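# Place the strawberry cake in the white basket

## Task

Move the strawberry cake so it sits inside the white basket, leave the basket and every other item roughly where they started, and finish with neither robot arm nor gripper touching any of them.

## Robot and tools

ROBOT. Two 6-joint arms, left_arm and right_arm, each with a parallel two-finger gripper. Joint order in every list, both sent and reported: waist (joint1), shoulder (joint2), elbow (joint3), wrist pitch (joint4), wrist yaw (joint5), wrist roll (joint6). Wrist yaw has its sign flipped against the URDF in everything you send and read. Stated ranges in radians: waist -2.618..3.054, shoulder 0.000..3.142, elbow 0.000..3.142, wrist pitch -1.571..1.571, wrist yaw -1.571..1.571, wrist roll -2.094..2.094. The true end stops may be up to 0.059 rad either side of these.

FRAME. All hand positions, orientations and velocities use the scene frame: origin at table-top height halfway between the two nominal arm bases, +x pointing out across the table, +y toward the left_arm side, +z up. Calibrated bases: left_arm root at (-0.026, +0.301, 0) m, right_arm root at (+0.053, -0.333, 0) m, both facing almost straight along +x. end_effector_position is the point between the finger pads, roughly 1 cm short of the fingertips; fingers extend along the gripper's +z and close along its y. Reported hand poses can be off by a few centimetres, more at full reach.

THE ROW. Every motion command is a row of 14 numbers, each in [-1, 1], always all 14 even if one arm stays still: left_arm's six joint numbers then its opening, then right_arm's six joint numbers then its opening. Joint numbers are offsets, not poses: they are added to the arm's Joint targets as they stand when the action (or move) begins, not to the previous row. Scale: 1.0 equals 2.224 rad for waist, shoulder and elbow, and 8.485 rad for the three wrist joints. Opening is absolute: +1 fully open, -1 shut. Sending 0 for an arm's joints re-commands its current Joint targets; to keep a gripper as it is, resend its present opening, since 0 means half open.

execute_actions(actions, cameras). actions is a list of actions; each action is a list of up to 15 rows, one per 1/30 s control step, so one action lasts 0.5 s (a short table repeats its final row). An empty list just reports state and images. An action is rejected for both arms if any joint would end more than 0.059 rad beyond its stated range; a malformed action, or a first action failing that check, rejects the whole call. cameras: names to return; omitted, null or ["all"] gives all four, [] gives none; an unknown name voids the call.

move(target, speed, blend, opening_speed, blocking, cameras). Plans smooth joint paths. target is one 14-number row or a list of up to 15 rows; every row's offsets count from the Joint targets at the call's start. speed: rad/s for the joint with farthest to travel, 0.01 to 12.57, default 0.5 (one value or one per target). blend: rad, corner rounding between listed targets, default 0. opening_speed: rate of change of the opening on the -1..+1 scale per second, minimum 0.2; use a low value to close gently. blocking=false returns after about 0.5 s while the move continues. Paths take at least 0.5 s, do not avoid obstacles or the other arm, and the whole list shares 10 s. The result adds a move: line: done, off_target (resting more than 0.035 rad from target), moving, held or fault, plus limits=held if steps were withheld. Neither done nor off_target proves contact or its absence.

wait(seconds 0 to 10, cameras) lets time pass holding the last command; a running move keeps going. stop(cameras) brakes a running move. zoom_image(camera, region) crops the latest image of cam_head_left, cam_head_right, cam_left_wrist or cam_right_wrist; region is [x0, y0, x1, y1] pixels from the top-left, at most 504 by 504; images are 672x504. read_manual(section="licences") only returns licence text. finished_scene(scene) closes the current scene, using the scene number shown in results, and cannot be undone; call it only once the cake is in the basket and both arms are clear.

RESULTS. Joint positions (rad) and Joint velocities (rad/s) per arm, each followed by the finger gap in m (0.094 when open); velocities may read 'within noise'. Joint targets: the base that the next offsets count from. Tool commands: current gripper commands. grip_measured: finger opening on the command scale, reading slightly wide when empty and a little narrow on a firmly held part; it tracks the command even after contact, so it does not signal touching. grip_effort_nm: gripper motor effort, negative closing, not pad force. Joint torques in N m, positive toward larger angles; joints 1-3 wrap past ±28. 'joint sent to its limit' means a joint was clipped at its end stop; 'joint command not followed' means the clearance check altered targets. Motor temperatures: MOTOR HOT appears at 75 °C; at 90 °C the arm folds up and stays idle; at 100 °C it goes limp.

MOTION LIMITS. Each step, targets stay within 0.339 rad (big joints) or 2.2 rad (wrist) of the measured angle, and targets that would put the gripper over 200 mm from where it is get scaled back, so large jumps need several actions. Tiny offsets may not move a joint at all.

AVOID. Dropping the cake, releasing it while it moves, slamming or striking anything, pressing hard, and contact or squeezing between the two arms (which can end the scene). Nothing may leave the table. The cake can squash: close slowly and not far below first touch. Holding loads, stretched poses or pushing into unreachable targets heats motors. A camera cable resting on an item counts as touching it. Loose objects may be nudged now and then by outside disturbances; check images before finishing.

Each tool is called after "Request:" as a command line: name --argument value for each argument, lists and objects as JSON in quotes; but a table of rows of numbers goes row by row, as --pt "numbers of a row", without its own name.

## Session

Request:
execute_actions --actions '[]'

Scene clock: 0.00 s.
left_arm: end_effector_position=(+0.3624, +0.3385, +0.1097) grip_measured=+1.000 grip_effort_nm=n/a end_effector_quat_wxyz=(+0.602, -0.087, +0.789, +0.082) | right_arm: end_effector_position=(+0.4660, -0.3439, +0.1193) grip_measured=+1.000 grip_effort_nm=n/a end_effector_quat_wxyz=(+0.600, +0.032, +0.799, -0.027)
Joint positions: left_arm=[-0.053 1.534 0.331 0.929 0.258 -0.047 0.094] | right_arm=[0.002 1.547 0.43 0.833 -0.094 0.022 0.094]
Joint velocities: within noise
Joint torques (N m): no reading
Motor temperatures (°C): left_arm=[24 29 26 27 23 21 25] | right_arm=[24 31 28 37 24 22 22]
Heat: left arm: 29 °C; right arm: 37 °C.
Joint targets: left_arm=[-0.053 1.528 0.336 0.925 0.259 -0.048] | right_arm=[0.002 1.544 0.433 0.822 -0.095 0.022]
Tool commands: left_gripper/opening=+1.0 right_gripper/opening=+1.0

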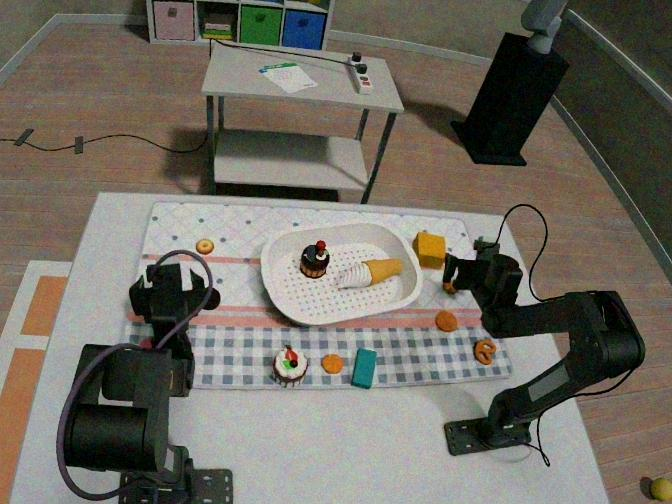

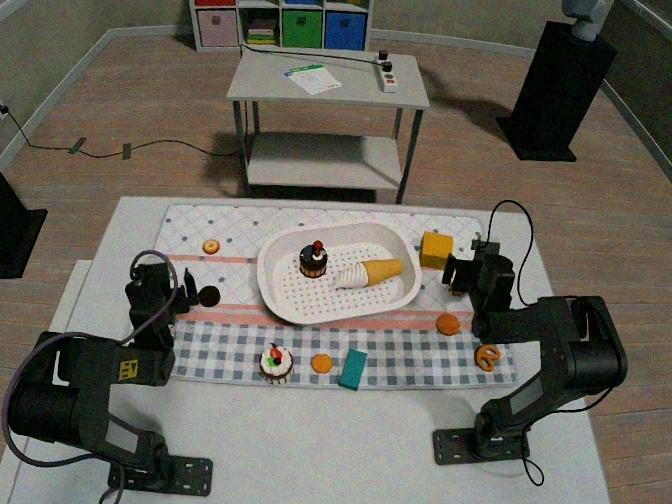

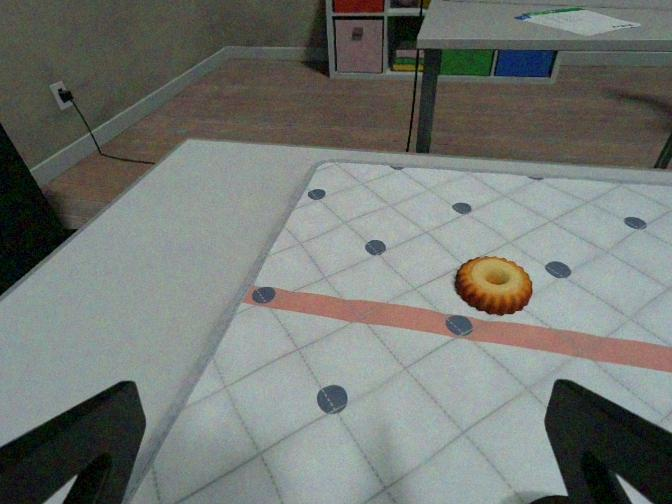

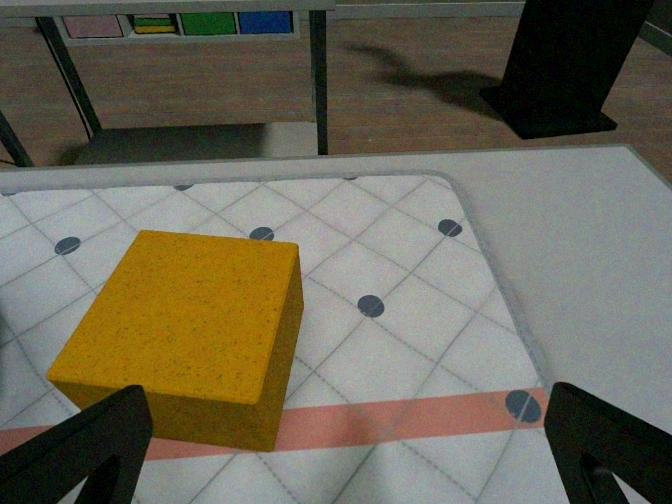

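Request:
zoom_image --camera "cam_head_left" --region '[240, 210, 440, 410]'

Request:
zoom_image --camera "cam_head_right" --region '[100, 210, 400, 410]'

Scaled by 2.520 (camera's finer frame: 960x720).

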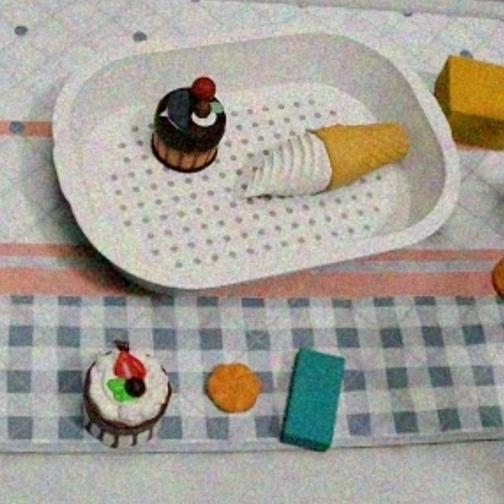

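Scaled by 1.680 (camera's finer frame: 960x720).

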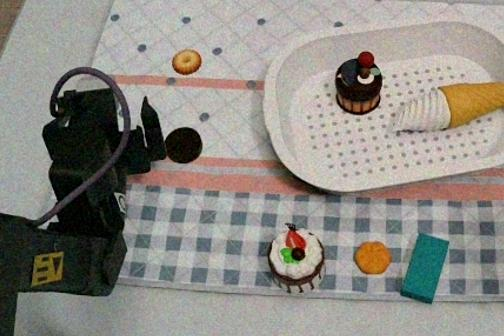

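Request:
move --target '[-0.313,-0.028,0.485,-0.268,-0.0305,0.0057,1,0,0,0,0,0,0,1]' --speed 1.0

Scene clock: 35.97 s.
left_arm: end_effector_position=(+0.1891, +0.1173, +0.1718) grip_measured=+1.000 grip_effort_nm=0.002 end_effector_quat_wxyz=(+0.071, +0.346, +0.935, -0.021) | right_arm: end_effector_position=(+0.4660, -0.3439, +0.1193) grip_measured=+1.000 grip_effort_nm=0.027 end_effector_quat_wxyz=(+0.600, +0.032, +0.799, -0.027)
Joint positions: left_arm=[-0.746 1.484 1.387 -1.326 0.01 -0.005 0.094] | right_arm=[0.002 1.547 0.43 0.833 -0.094 0.022 0.094]
Joint torques (N m): left_arm=[-0.31 -6.5 8.24 0.41 -0.09 0.09] | right_arm=[0.03 -4.94 6.99 1.54 -0.05 -0.01]
Motor temperatures (°C): left_arm=[24 29 27 34 23 21 24] | right_arm=[23 32 29 40 24 22 22]
Heat: left arm: 34 °C; right arm: 40 °C.
Joint targets: left_arm=[-0.749 1.466 1.415 -1.348 0.000 0.001] | right_arm=[0.002 1.544 0.433 0.822 -0.095 0.022]
move: done

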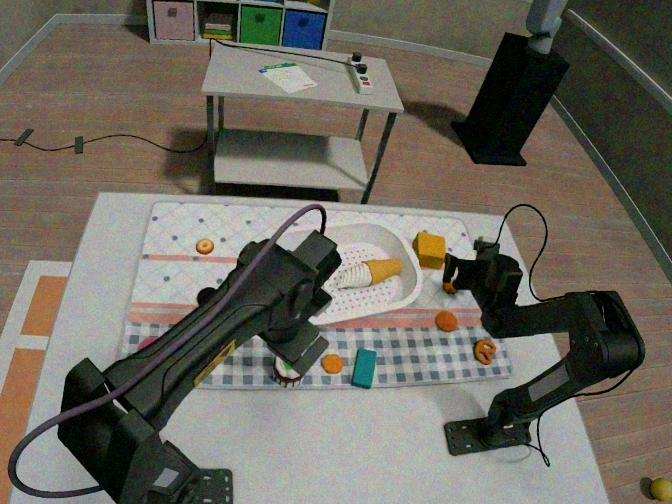

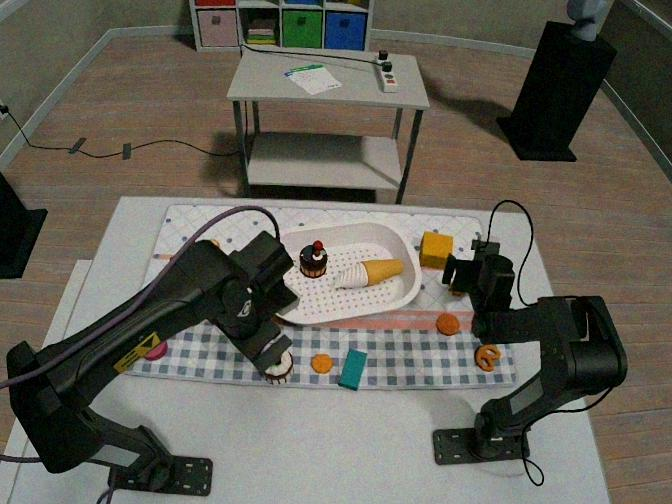

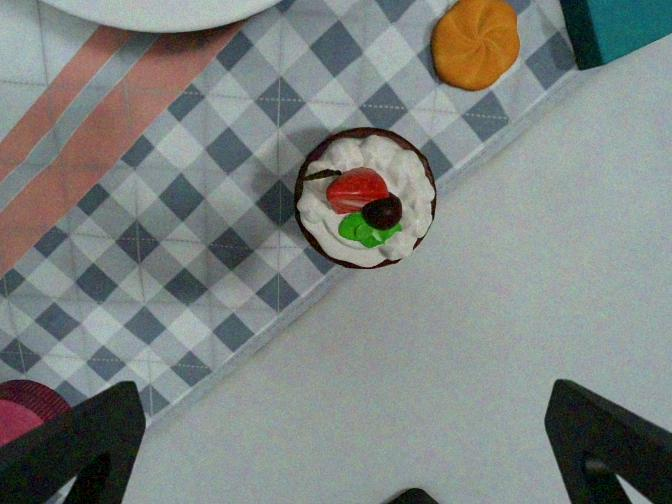

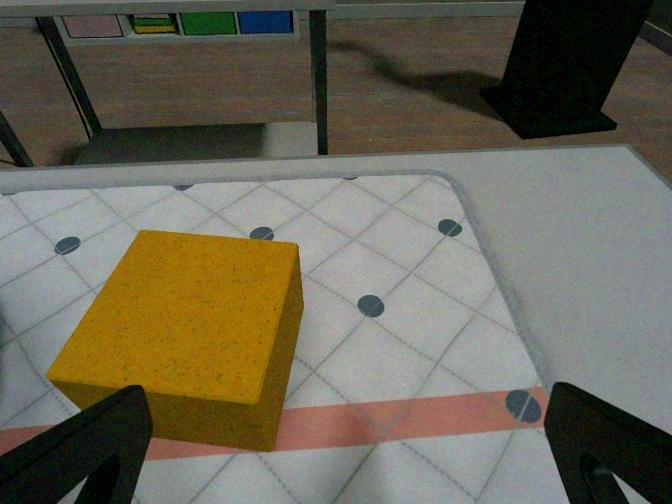

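Request:
move --target '[-0.0211,0.1241,0.0207,0.0068,0,0,1,0,0,0,0,0,0,1]' --speed 0.6 --cameras '["cam_left_wrist","cam_head_left"]'

Scene clock: 62.47 s.
left_arm: end_effector_position=(+0.1967, +0.0923, +0.1131) grip_measured=+1.000 grip_effort_nm=0.002 end_effector_quat_wxyz=(-0.018, +0.369, +0.929, +0.013) | right_arm: end_effector_position=(+0.4660, -0.3439, +0.1193) grip_measured=+1.000 grip_effort_nm=0.032 end_effector_quat_wxyz=(+0.600, +0.032, +0.799, -0.027)
Joint positions: left_arm=[-0.791 1.741 1.431 -1.304 0.01 -0.005 0.094] | right_arm=[0.002 1.547 0.43 0.833 -0.094 0.022 0.094]
Joint torques (N m): left_arm=[-0.47 -7.05 8.13 0.38 -0.08 0.09] | right_arm=[0.03 -4.94 7.01 1.54 -0.05 -0.01]
Motor temperatures (°C): left_arm=[24 29 28 29 23 21 24] | right_arm=[23 32 29 41 24 22 22]
Heat: left arm: 29 °C; right arm: 41 °C.
Joint targets: left_arm=[-0.796 1.742 1.461 -1.291 0.000 0.001] | right_arm=[0.002 1.544 0.433 0.822 -0.095 0.022]
move: done
Images, in order (width x height): cam_head_left 672x504, cam_left_wrist 672x504.

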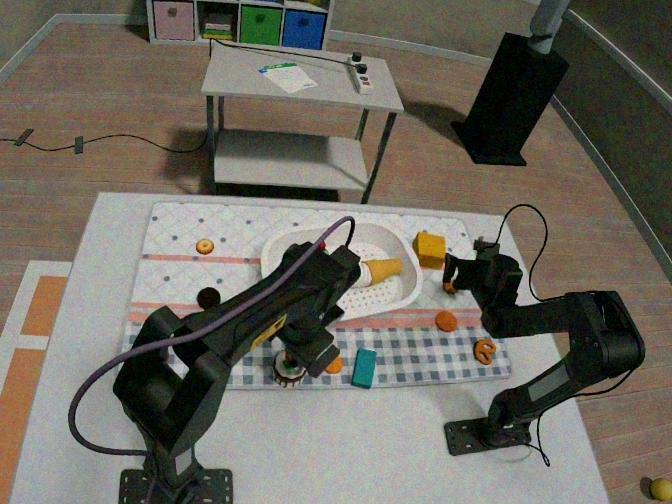

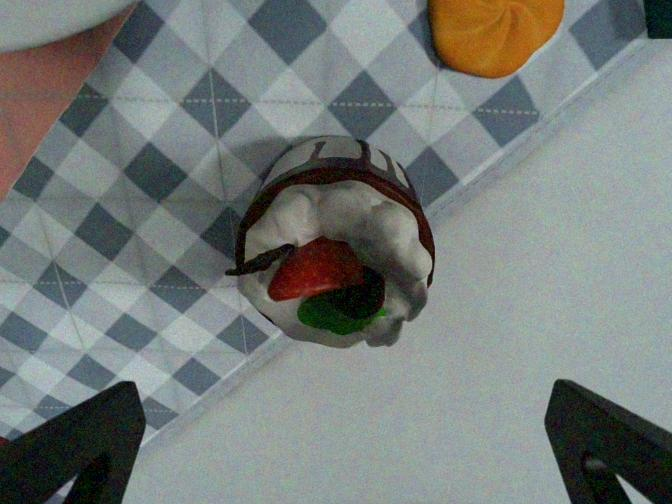

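Request:
move --target '[0,0.0297,-0.1138,0.0392,0,0,1,0,0,0,0,0,0,1]' --speed 0.3 --cameras '["cam_left_wrist","cam_head_left","cam_head_right"]'

Scene clock: 75.50 s.
left_arm: end_effector_position=(+0.2086, +0.0809, +0.0440) grip_measured=+1.000 grip_effort_nm=0.002 end_effector_quat_wxyz=(+0.010, +0.369, +0.929, +0.001) | right_arm: end_effector_position=(+0.4660, -0.3439, +0.1193) grip_measured=+1.000 grip_effort_nm=0.027 end_effector_quat_wxyz=(+0.600, +0.032, +0.799, -0.027)
Joint positions: left_arm=[-0.791 1.798 1.221 -0.976 0.01 -0.005 0.094] | right_arm=[0.002 1.547 0.43 0.833 -0.094 0.022 0.094]
Joint torques (N m): left_arm=[-0.47 -6.78 4.48 0.53 -0.08 0.09] | right_arm=[0.03 -4.94 7.02 1.54 -0.05 -0.01]
Heat: left arm: 30 °C; right arm: 41 °C.
Joint targets: left_arm=[-0.796 1.808 1.208 -0.958 0.000 0.001] | right_arm=[0.002 1.544 0.433 0.822 -0.095 0.022]
move: done
Images, in order (width x height): cam_head_left 672x504, cam_head_right 672x504, cam_left_wrist 672x504.

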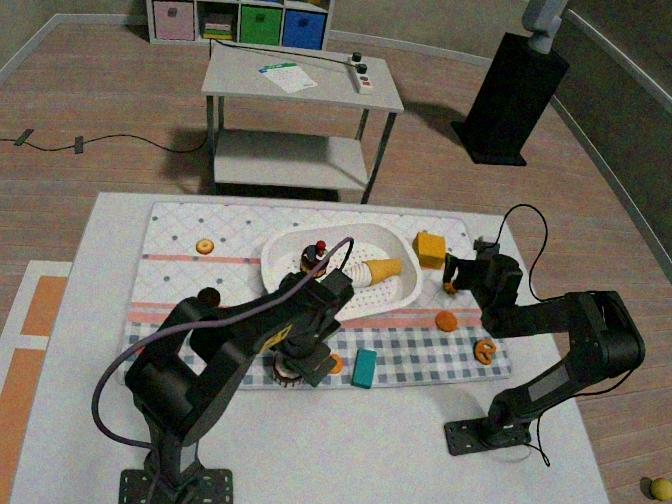

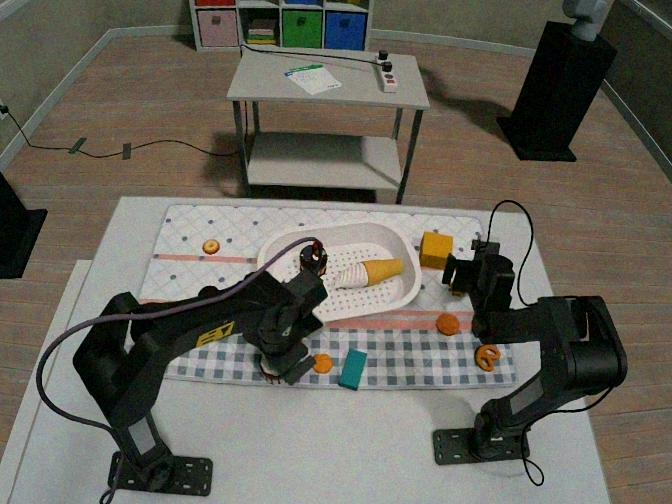

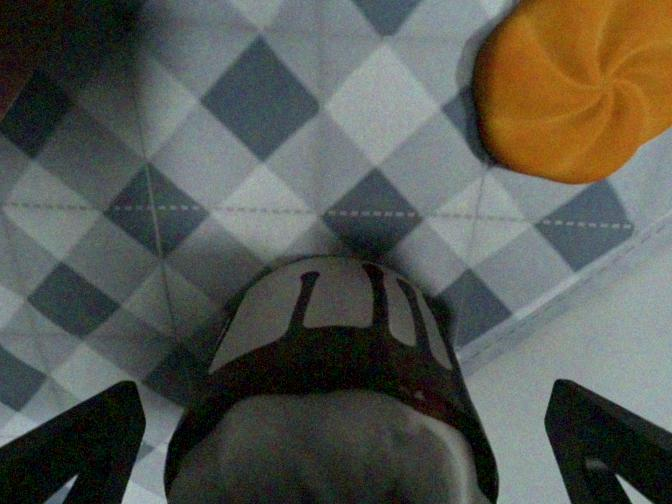

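Request:
move --target '[0,0,-0.0225,0.0059,0,0,1,0,0,0,0,0,0,1]' --speed 0.3 --cameras '["cam_left_wrist"]'

Request:
move --target '[0,0,0,0,0,0,0.35,0,0,0,0,0,0,1]' --opening_speed 0.3 --cameras '["cam_left_wrist"]'

Scene clock: 86.00 s.
left_arm: end_effector_position=(+0.2057, +0.0837, +0.0326) grip_measured=+1.000 grip_effort_nm=0.002 end_effector_quat_wxyz=(+0.011, +0.369, +0.929, +0.001) | right_arm: end_effector_position=(+0.4660, -0.3439, +0.1193) grip_measured=+1.000 grip_effort_nm=0.027 end_effector_quat_wxyz=(+0.600, +0.032, +0.799, -0.027)
Joint positions: left_arm=[-0.791 1.798 1.173 -0.926 0.01 -0.005 0.094] | right_arm=[0.002 1.547 0.43 0.833 -0.094 0.022 0.094]
Joint torques (N m): left_arm=[-0.46 -6.68 4.3 0.55 -0.09 0.09] | right_arm=[0.03 -4.94 7.01 1.54 -0.04 -0.01]
Heat: left arm: 29 °C; right arm: 41 °C.
Joint targets: left_arm=[-0.796 1.808 1.158 -0.908 0.000 0.001] | right_arm=[0.002 1.544 0.433 0.822 -0.095 0.022]
move: done

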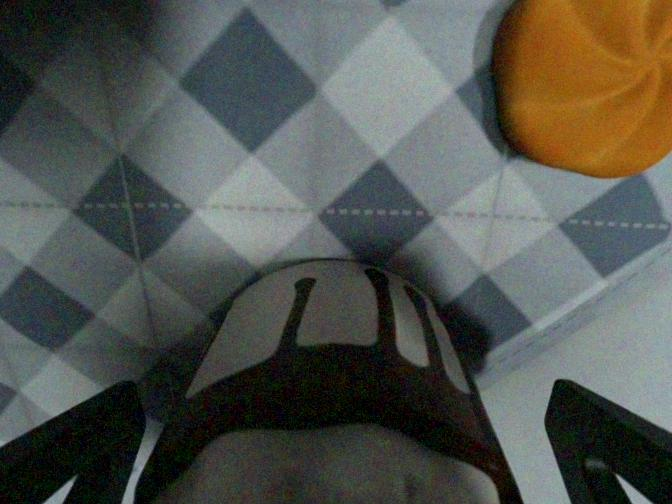

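Scene clock: 88.37 s.
left_arm: end_effector_position=(+0.2058, +0.0836, +0.0326) grip_measured=+0.400 grip_effort_nm=-1.009 end_effector_quat_wxyz=(+0.011, +0.369, +0.929, +0.001) | right_arm: end_effector_position=(+0.4660, -0.3439, +0.1193) grip_measured=+1.000 grip_effort_nm=0.032 end_effector_quat_wxyz=(+0.600, +0.032, +0.799, -0.027)
Joint positions: left_arm=[-0.791 1.798 1.173 -0.925 0.01 -0.005 0.066] | right_arm=[0.002 1.547 0.43 0.833 -0.094 0.022 0.094]
Joint torques (N m): left_arm=[-0.49 -6.67 4.3 0.56 -0.07 0.09] | right_arm=[0.05 -4.94 7.01 1.55 -0.04 -0.01]
Heat: left arm: 29 °C; right arm: 41 °C.
Joint targets: left_arm=[-0.796 1.808 1.158 -0.908 0.000 0.001] | right_arm=[0.002 1.544 0.433 0.822 -0.095 0.022]
move: done

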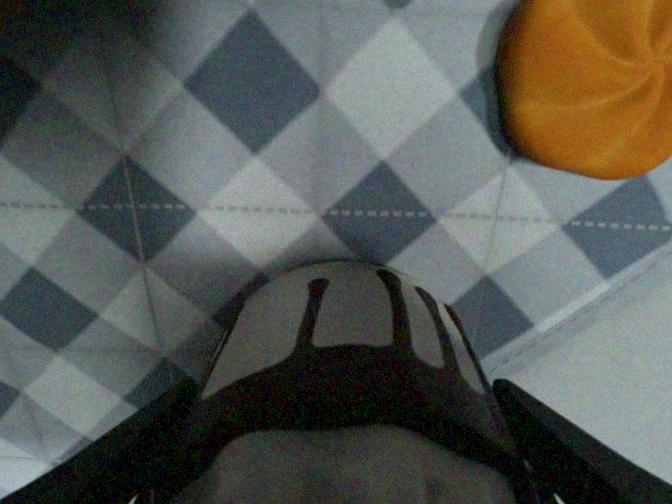

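Request:
move --pt "0 0 0 0 0 0 1 0 0 0 0 0 0 1" --pt "0 -0.0935 -0.125 0.0377 0 0 1 0 0 0 0 0 0 1" --speed 0.4 --opening_speed 1.0 --cameras '["cam_left_wrist","cam_head_left"]'

Scene clock: 119.03 s.
left_arm: end_effector_position=(+0.2027, +0.0865, +0.0216) grip_measured=+0.998 grip_effort_nm=0.115 end_effector_quat_wxyz=(+0.109, +0.366, +0.924, -0.039) | right_arm: end_effector_position=(+0.4660, -0.3439, +0.1193) grip_measured=+1.000 grip_effort_nm=0.027 end_effector_quat_wxyz=(+0.600, +0.032, +0.799, -0.027)
Joint positions: left_arm=[-0.791 1.625 0.895 -0.609 0.01 -0.005 0.094] | right_arm=[0.002 1.547 0.43 0.833 -0.094 0.022 0.094]
Joint torques (N m): left_arm=[-0.47 -8.12 4.42 1.06 -0.08 0.09] | right_arm=[0.06 -4.96 7.01 1.54 -0.05 0]
Heat: left arm: 29 °C; right arm: 41 °C.
Joint targets: left_arm=[-0.796 1.600 0.880 -0.588 0.000 0.001] | right_arm=[0.002 1.544 0.433 0.822 -0.095 0.022]
move: done
Images, in order (width x height): cam_head_left 672x504, cam_left_wrist 672x504.

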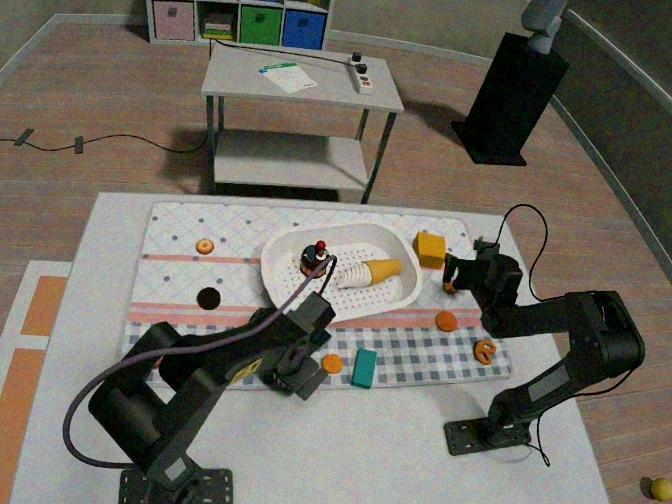

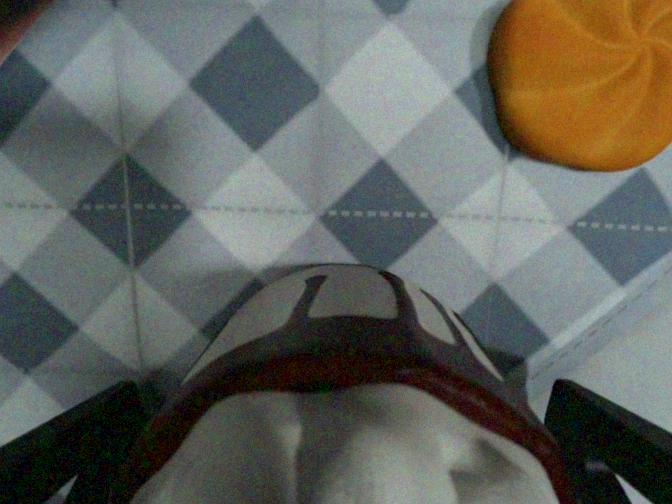

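Request:
move --target '[0,-0.0148,0,0,0,0,1,0,0,0,0,0,0,1]' --speed 0.4 --cameras '[]'

Request:
move --target '[0,0,0,0,0,0,0.3,0,0,0,0,0,0,1]' --opening_speed 0.3 --cameras '["cam_left_wrist"]'

Scene clock: 124.97 s.
left_arm: end_effector_position=(+0.2053, +0.0841, +0.0317) grip_measured=+0.998 grip_effort_nm=0.115 end_effector_quat_wxyz=(+0.125, +0.365, +0.922, -0.045) | right_arm: end_effector_position=(+0.4660, -0.3439, +0.1193) grip_measured=+1.000 grip_effort_nm=0.027 end_effector_quat_wxyz=(+0.600, +0.032, +0.799, -0.027)
Joint positions: left_arm=[-0.791 1.591 0.895 -0.608 0.01 -0.005 0.094] | right_arm=[0.002 1.547 0.43 0.833 -0.094 0.022 0.094]
Joint torques (N m): left_arm=[-0.44 -7.84 4.52 1.09 -0.08 0.08] | right_arm=[0.03 -4.94 7.01 1.54 -0.05 -0.01]
Heat: left arm: 30 °C; right arm: 41 °C.
Joint targets: left_arm=[-0.796 1.567 0.880 -0.588 0.000 0.001] | right_arm=[0.002 1.544 0.433 0.822 -0.095 0.022]
move: done

Scene clock: 127.50 s.
left_arm: end_effector_position=(+0.2053, +0.0841, +0.0317) grip_measured=+0.399 grip_effort_nm=-1.023 end_effector_quat_wxyz=(+0.125, +0.365, +0.922, -0.045) | right_arm: end_effector_position=(+0.4660, -0.3439, +0.1193) grip_measured=+1.000 grip_effort_nm=0.032 end_effector_quat_wxyz=(+0.600, +0.032, +0.799, -0.027)
Joint positions: left_arm=[-0.791 1.591 0.895 -0.608 0.01 -0.005 0.066] | right_arm=[0.002 1.547 0.43 0.833 -0.094 0.022 0.094]
Joint torques (N m): left_arm=[-0.46 -7.86 4.52 1.08 -0.08 0.08] | right_arm=[0.03 -4.94 6.99 1.54 -0.05 -0.01]
Heat: left arm: 30 °C; right arm: 41 °C.
Joint targets: left_arm=[-0.796 1.567 0.880 -0.588 0.000 0.001] | right_arm=[0.002 1.544 0.433 0.822 -0.095 0.022]
move: done

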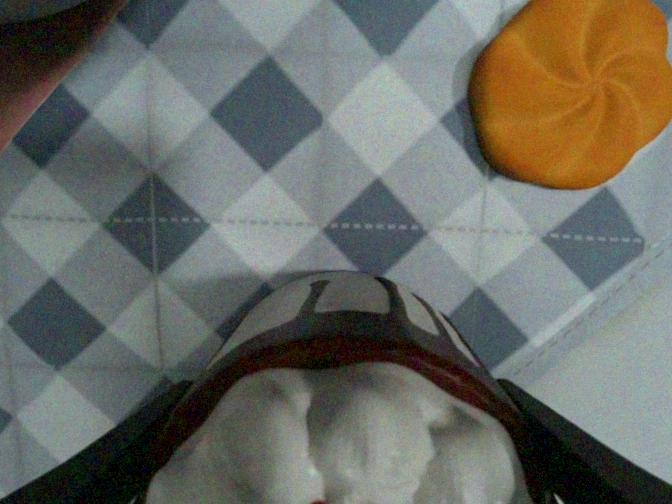

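Request:
move --pt "0 -0.0369 0.2221 -0.0686 0 0 0.3 0 0 0 0 0 0 1" --pt "0.1075 -0.0369 0.2221 -0.0686 0 0 0.3 0 0 0 0 0 0 1" --speed 0.5

Scene clock: 139.87 s.
left_arm: end_effector_position=(+0.2486, +0.1428, +0.1617) grip_measured=+0.399 grip_effort_nm=-1.023 end_effector_quat_wxyz=(+0.124, +0.256, +0.958, -0.032) | right_arm: end_effector_position=(+0.4660, -0.3439, +0.1193) grip_measured=+1.000 grip_effort_nm=0.027 end_effector_quat_wxyz=(+0.600, +0.032, +0.799, -0.027)
Joint positions: left_arm=[-0.558 1.505 1.344 -1.153 0.004 -0.005 0.066] | right_arm=[0.002 1.547 0.43 0.833 -0.094 0.022 0.094]
Joint torques (N m): left_arm=[0.03 -7.12 8.53 0.69 -0.03 0.09] | right_arm=[0.03 -4.96 7.02 1.55 -0.05 -0.01]
Heat: left arm: 30 °C; right arm: 42 °C.
Joint targets: left_arm=[-0.557 1.485 1.374 -1.170 0.000 0.000] | right_arm=[0.002 1.544 0.433 0.822 -0.095 0.022]
move: done

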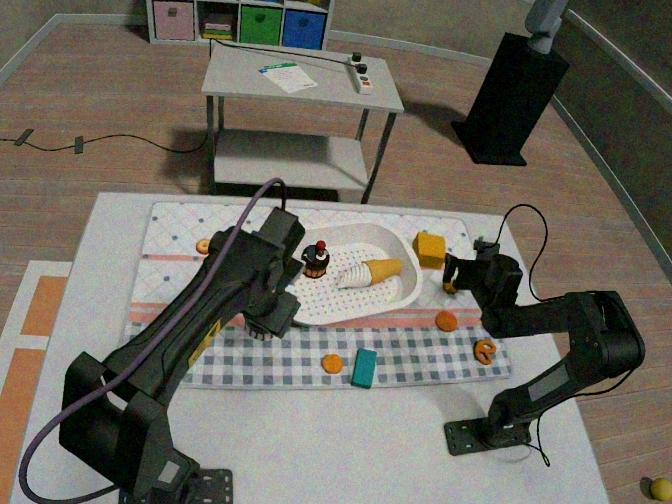

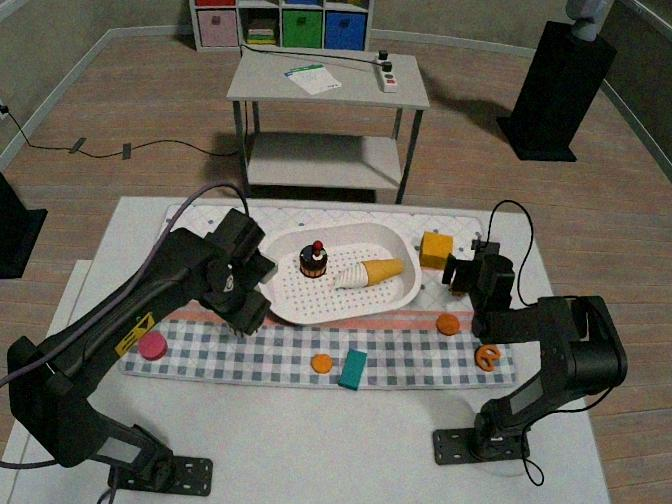

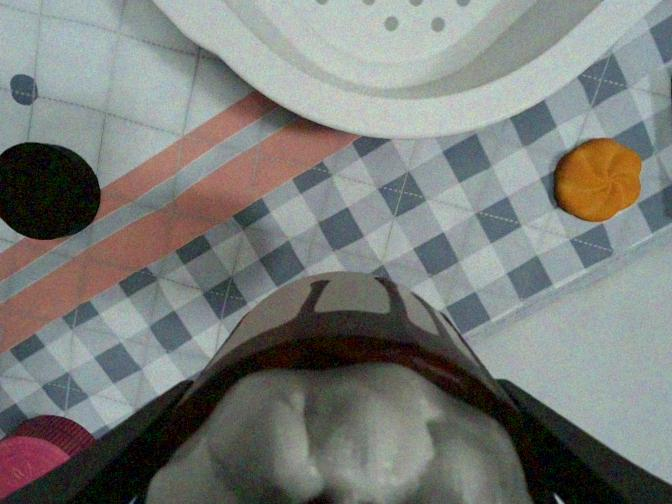

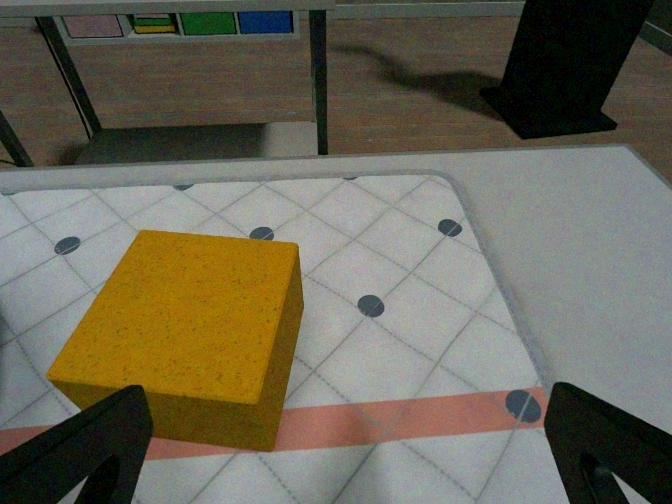

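Request:
move --target '[-0.0301,0.2455,0.2257,0.0189,0,0,0.3,0,0,0,0,0,0,1]' --speed 0.5

Request:
zoom_image --camera "cam_head_right" --region '[230, 190, 430, 340]'

Scene clock: 153.80 s.
left_arm: end_effector_position=(+0.3689, +0.0389, +0.1371) grip_measured=+0.399 grip_effort_nm=-1.023 end_effector_quat_wxyz=(+0.170, +0.283, +0.943, -0.050) | right_arm: end_effector_position=(+0.4660, -0.3439, +0.1193) grip_measured=+1.000 grip_effort_nm=0.027 end_effector_quat_wxyz=(+0.600, +0.032, +0.799, -0.027)
Joint positions: left_arm=[-0.619 2.024 1.84 -1.03 0.004 -0.005 0.066] | right_arm=[0.002 1.547 0.43 0.833 -0.094 0.022 0.094]
Joint torques (N m): left_arm=[-0.47 -9.88 9.28 1.25 -0.03 0.09] | right_arm=[0.02 -4.96 7.02 1.54 -0.05 -0.01]
Heat: left arm: 30 °C; right arm: 42 °C.
Joint targets: left_arm=[-0.624 2.031 1.876 -1.010 0.000 0.000] | right_arm=[0.002 1.544 0.433 0.822 -0.095 0.022]
move: off_target (left_arm); left_arm: the elbow is farthest, 0.036 rad from its target

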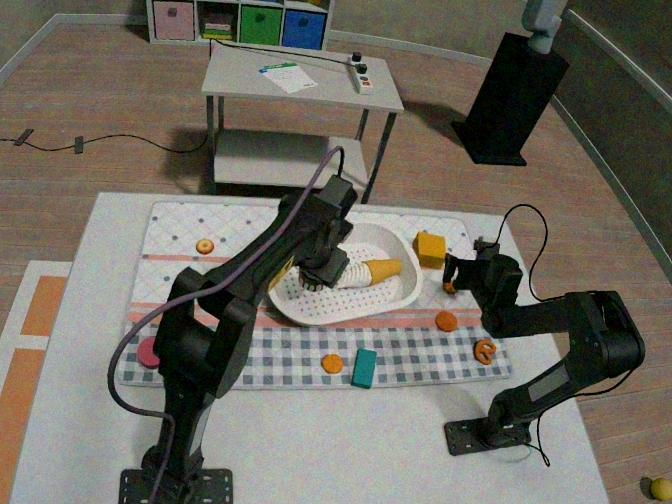

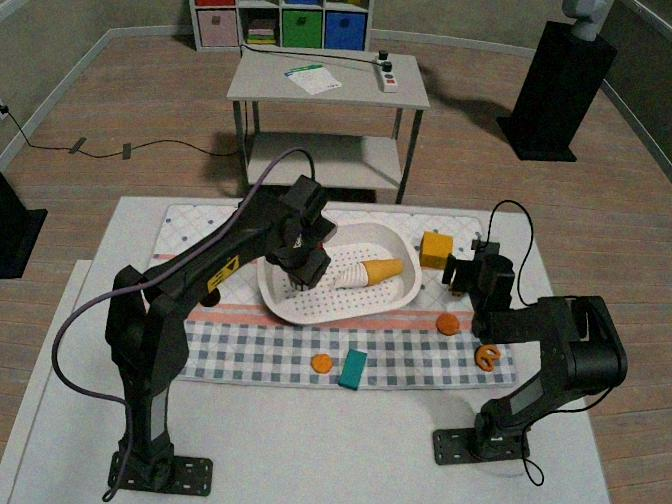

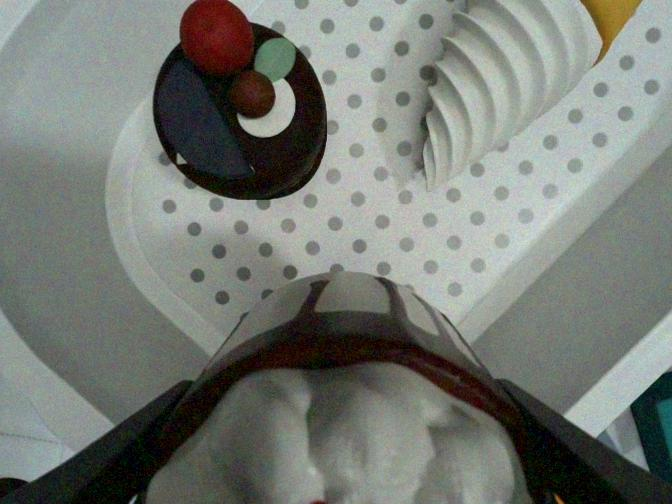

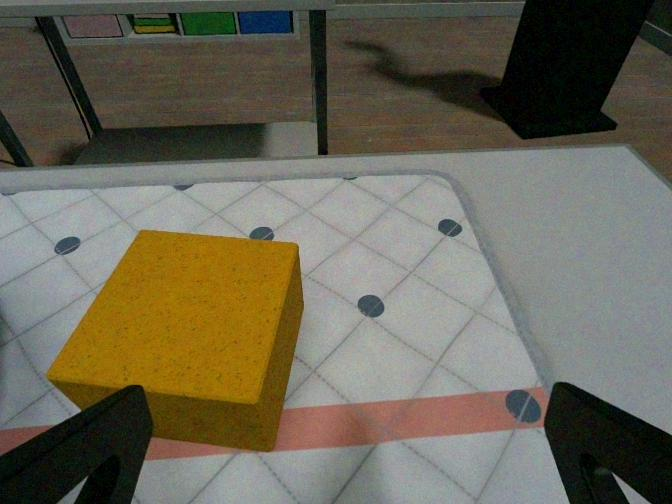

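Scaled by 2.520 (camera's finer frame: 960x720).

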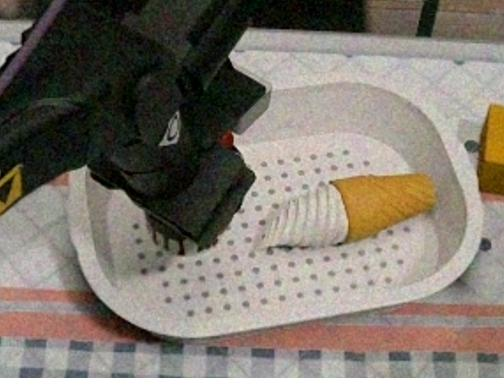

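Request:
move --target '[0,0.0656,-0.058,0.0163,0,0,0.3,0,0,0,0,0,0,1]' --speed 0.25 --cameras '["cam_left_wrist","cam_head_right"]'

Request:
zoom_image --camera "cam_head_right" --region '[230, 190, 430, 340]'

Scene clock: 170.50 s.
left_arm: end_effector_position=(+0.3749, +0.0349, +0.0515) grip_measured=+0.399 grip_effort_nm=-1.023 end_effector_quat_wxyz=(+0.124, +0.285, +0.950, -0.036) | right_arm: end_effector_position=(+0.4660, -0.3439, +0.1193) grip_measured=+1.000 grip_effort_nm=0.032 end_effector_quat_wxyz=(+0.600, +0.032, +0.799, -0.027)
Joint positions: left_arm=[-0.619 2.173 1.755 -0.893 0.004 -0.005 0.066] | right_arm=[0.002 1.547 0.43 0.833 -0.094 0.022 0.094]
Joint torques (N m): left_arm=[-0.49 -11.12 5.48 1.08 -0.04 0.09] | right_arm=[0.03 -4.94 7.02 1.54 -0.04 -0.01]
Heat: left arm: 33 °C; right arm: 42 °C.
Joint targets: left_arm=[-0.624 2.177 1.747 -0.872 0.000 0.000] | right_arm=[0.002 1.544 0.433 0.822 -0.095 0.022]
move: done
Images, in order (width x height): cam_head_right 672x504, cam_left_wrist 672x504.

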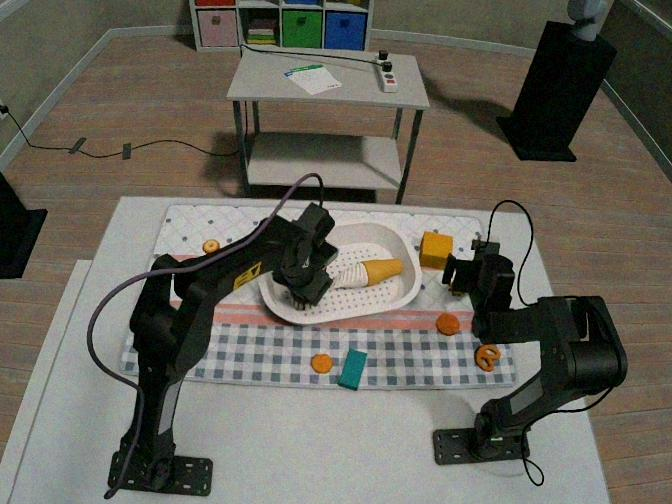

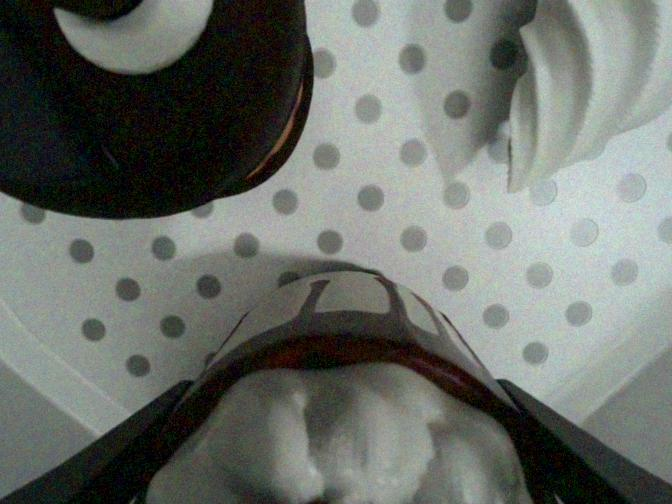

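Scaled by 2.520 (camera's finer frame: 960x720).

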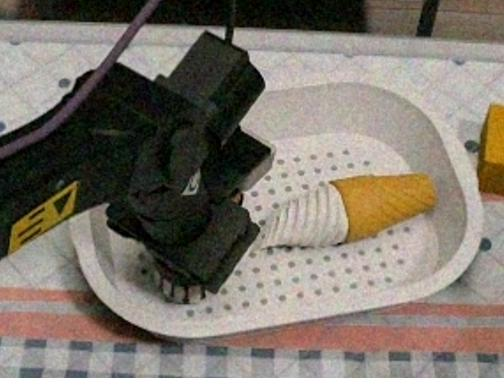

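Request:
move --target '[0,0.0070,0,0,0,0,0.3,0,0,0,0,0,0,1]' --speed 0.2 --cameras '[]'

Request:
move --target '[0,0.0035,0,0,0,0,0.3,0,0,0,0,0,0,1]' --speed 0.2 --cameras '["cam_left_wrist"]'

Scene clock: 176.53 s.
left_arm: end_effector_position=(+0.3751, +0.0348, +0.0516) grip_measured=+0.399 grip_effort_nm=-1.023 end_effector_quat_wxyz=(+0.125, +0.285, +0.950, -0.036) | right_arm: end_effector_position=(+0.4660, -0.3439, +0.1193) grip_measured=+1.000 grip_effort_nm=0.027 end_effector_quat_wxyz=(+0.600, +0.032, +0.799, -0.027)
Joint positions: left_arm=[-0.619 2.173 1.755 -0.893 0.004 -0.005 0.066] | right_arm=[0.002 1.547 0.43 0.833 -0.094 0.022 0.094]
Joint torques (N m): left_arm=[-0.49 -9.87 5.46 1.09 -0.03 0.08] | right_arm=[0.03 -4.96 7.01 1.54 -0.05 -0.01]
Heat: left arm: 33 °C; right arm: 42 °C.
Joint targets: left_arm=[-0.624 2.193 1.747 -0.872 0.000 0.000] | right_arm=[0.002 1.544 0.433 0.822 -0.095 0.022]
move: done

Scene clock: 177.23 s.
left_arm: end_effector_position=(+0.3745, +0.0352, +0.0463) grip_measured=+0.399 grip_effort_nm=-1.028 end_effector_quat_wxyz=(+0.120, +0.285, +0.950, -0.035) | right_arm: end_effector_position=(+0.4660, -0.3439, +0.1193) grip_measured=+1.000 grip_effort_nm=0.027 end_effector_quat_wxyz=(+0.600, +0.032, +0.799, -0.027)
Joint positions: left_arm=[-0.619 2.184 1.755 -0.892 0.004 -0.005 0.066] | right_arm=[0.002 1.547 0.43 0.833 -0.094 0.022 0.094]
Joint torques (N m): left_arm=[-0.49 -10.22 5.45 1.05 -0.03 0.08] | right_arm=[0.03 -4.94 6.99 1.54 -0.05 -0.01]
Heat: left arm: 33 °C; right arm: 42 °C.
Joint targets: left_arm=[-0.624 2.200 1.747 -0.872 0.000 0.000] | right_arm=[0.002 1.544 0.433 0.822 -0.095 0.022]
move: done

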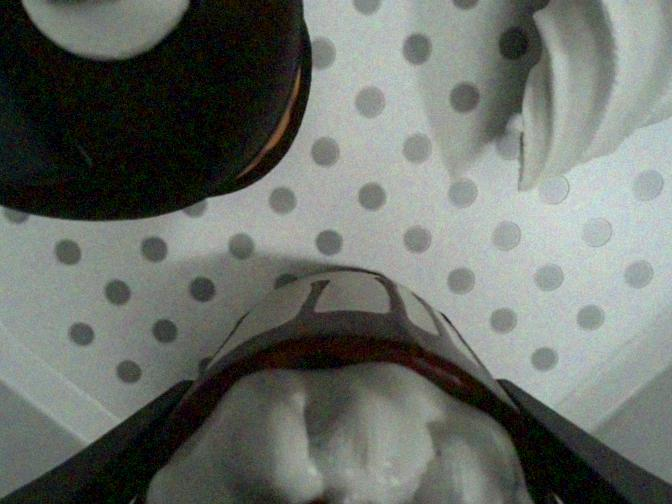

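Request:
move --target '[0,0.0055,0,0,0,0,0.3,0,0,0,0,0,0,1]' --speed 0.2 --cameras '["cam_left_wrist"]'

Scene clock: 180.53 s.
left_arm: end_effector_position=(+0.3743, +0.0353, +0.0434) grip_measured=+0.399 grip_effort_nm=-1.023 end_effector_quat_wxyz=(+0.117, +0.285, +0.951, -0.034) | right_arm: end_effector_position=(+0.4660, -0.3439, +0.1193) grip_measured=+1.000 grip_effort_nm=0.027 end_effector_quat_wxyz=(+0.600, +0.032, +0.799, -0.027)
Joint positions: left_arm=[-0.619 2.191 1.755 -0.892 0.004 -0.005 0.066] | right_arm=[0.002 1.547 0.43 0.833 -0.094 0.022 0.094]
Joint torques (N m): left_arm=[-0.46 -9.81 5.42 1.04 -0.02 0.08] | right_arm=[0.05 -4.94 7.01 1.54 -0.05 -0.01]
Heat: left arm: 32 °C; right arm: 42 °C.
Joint targets: left_arm=[-0.624 2.213 1.747 -0.871 0.000 0.000] | right_arm=[0.002 1.544 0.433 0.822 -0.095 0.022]
move: done

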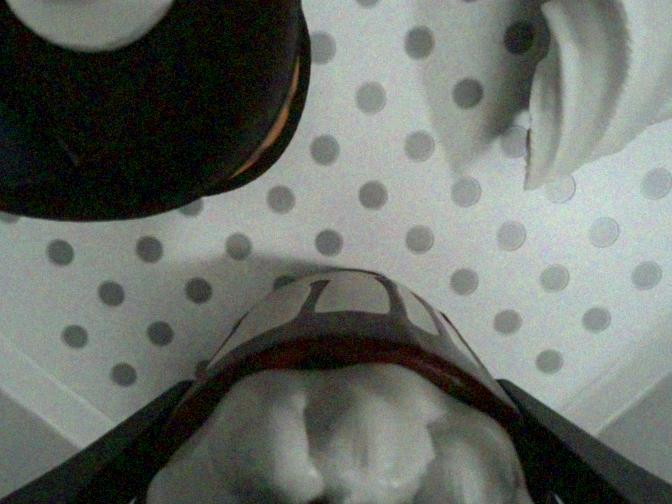

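Request:
move --target '[0,0.0055,0,0,0,0,0.3,0,0,0,0,0,0,1]' --speed 0.2 --cameras '["cam_left_wrist"]'

Scene clock: 184.40 s.
left_arm: end_effector_position=(+0.3742, +0.0354, +0.0430) grip_measured=+0.399 grip_effort_nm=-1.023 end_effector_quat_wxyz=(+0.116, +0.285, +0.951, -0.034) | right_arm: end_effector_position=(+0.4660, -0.3439, +0.1193) grip_measured=+1.000 grip_effort_nm=0.027 end_effector_quat_wxyz=(+0.600, +0.032, +0.799, -0.027)
Joint positions: left_arm=[-0.619 2.191 1.755 -0.892 0.004 -0.005 0.066] | right_arm=[0.002 1.547 0.43 0.833 -0.094 0.022 0.094]
Joint torques (N m): left_arm=[-0.49 -8.9 5.44 1.04 -0.03 0.08] | right_arm=[0.05 -4.94 7.01 1.54 -0.05 -0.01]
Heat: left arm: 32 °C; right arm: 42 °C.
Joint targets: left_arm=[-0.624 2.225 1.747 -0.871 0.000 0.000] | right_arm=[0.002 1.544 0.433 0.822 -0.095 0.022]
move: done

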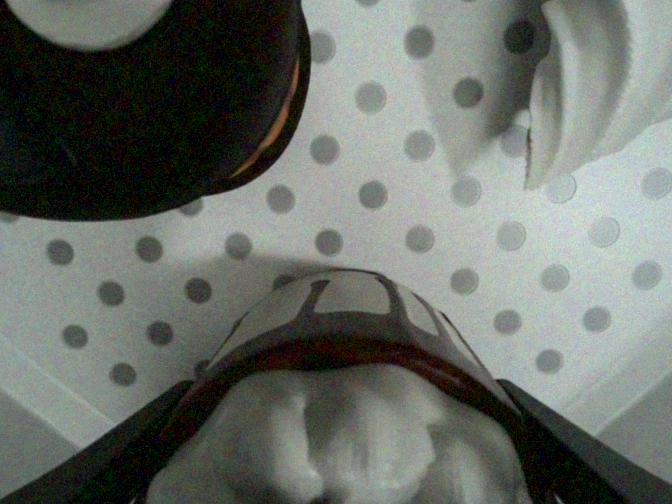

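Request:
move --target '[0,-0.003,0,0,0,0,0.75,0,0,0,0,0,0,1]' --opening_speed 0.3 --cameras '["cam_left_wrist"]'

Request:
move --target '[0,-0.084,0.058,-0.0164,0,0,0.75,0,0,0,0,0,0,1]' --speed 0.3 --cameras '["cam_left_wrist","cam_head_right"]'

Scene clock: 194.50 s.
left_arm: end_effector_position=(+0.3741, +0.0354, +0.0393) grip_measured=+0.748 grip_effort_nm=0.115 end_effector_quat_wxyz=(+0.114, +0.286, +0.951, -0.033) | right_arm: end_effector_position=(+0.4660, -0.3439, +0.1193) grip_measured=+1.000 grip_effort_nm=0.027 end_effector_quat_wxyz=(+0.600, +0.032, +0.799, -0.027)
Joint positions: left_arm=[-0.619 2.2 1.755 -0.889 0.004 -0.005 0.082] | right_arm=[0.002 1.547 0.43 0.833 -0.094 0.022 0.094]
Joint torques (N m): left_arm=[-0.47 -10.15 5.41 0.99 -0.03 0.08] | right_arm=[0.03 -4.96 6.99 1.54 -0.05 -0.01]
Heat: left arm: 32 °C; right arm: 42 °C.
Joint targets: left_arm=[-0.624 2.218 1.747 -0.872 0.000 0.001] | right_arm=[0.002 1.544 0.433 0.822 -0.095 0.022]
move: done

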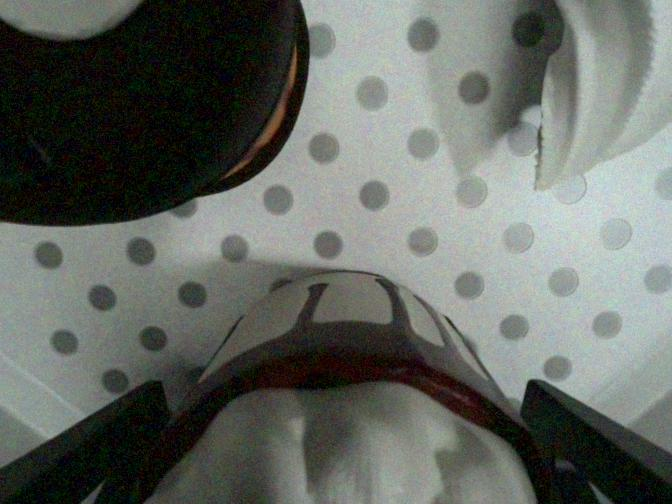

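Scene clock: 195.83 s.
left_arm: end_effector_position=(+0.3798, +0.0316, +0.1365) grip_measured=+0.748 grip_effort_nm=0.115 end_effector_quat_wxyz=(+0.187, +0.282, +0.939, -0.055) | right_arm: end_effector_position=(+0.4660, -0.3439, +0.1193) grip_measured=+1.000 grip_effort_nm=0.032 end_effector_quat_wxyz=(+0.600, +0.032, +0.799, -0.027)
Joint positions: left_arm=[-0.619 2.046 1.856 -0.99 0.004 -0.005 0.082] | right_arm=[0.002 1.547 0.43 0.833 -0.094 0.022 0.094]
Joint torques (N m): left_arm=[-0.47 -11.9 7.92 0.87 -0.04 0.08] | right_arm=[0.03 -4.94 7.01 1.54 -0.05 -0.01]
Heat: left arm: 32 °C; right arm: 42 °C.
Joint targets: left_arm=[-0.624 2.031 1.876 -1.011 0.000 0.001] | right_arm=[0.002 1.544 0.433 0.822 -0.095 0.022]
move: done
Images, in order (width x height): cam_head_right 672x504, cam_left_wrist 672x504.

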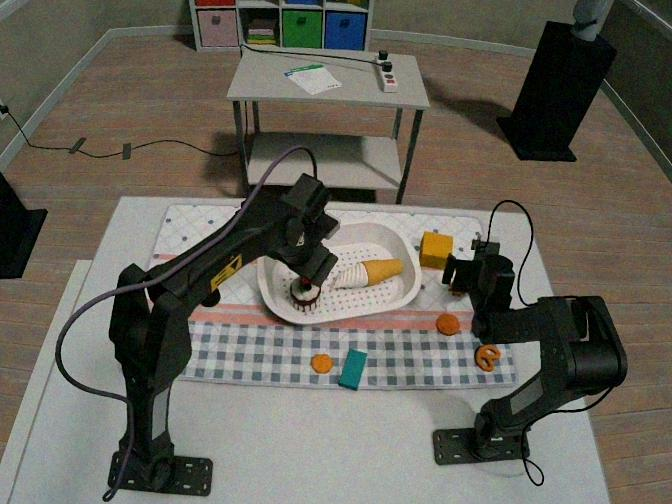

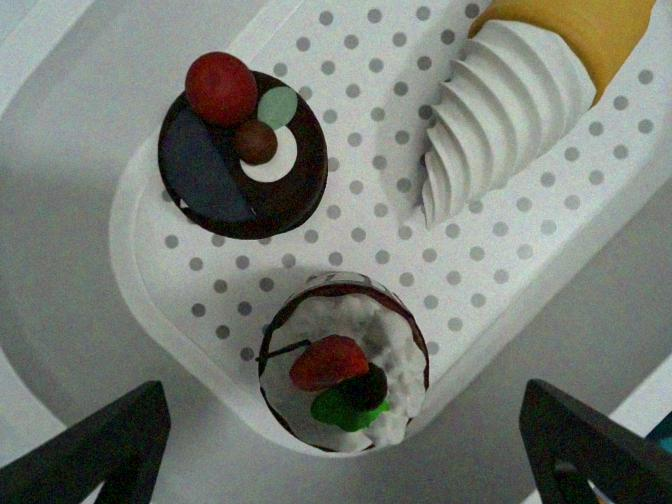

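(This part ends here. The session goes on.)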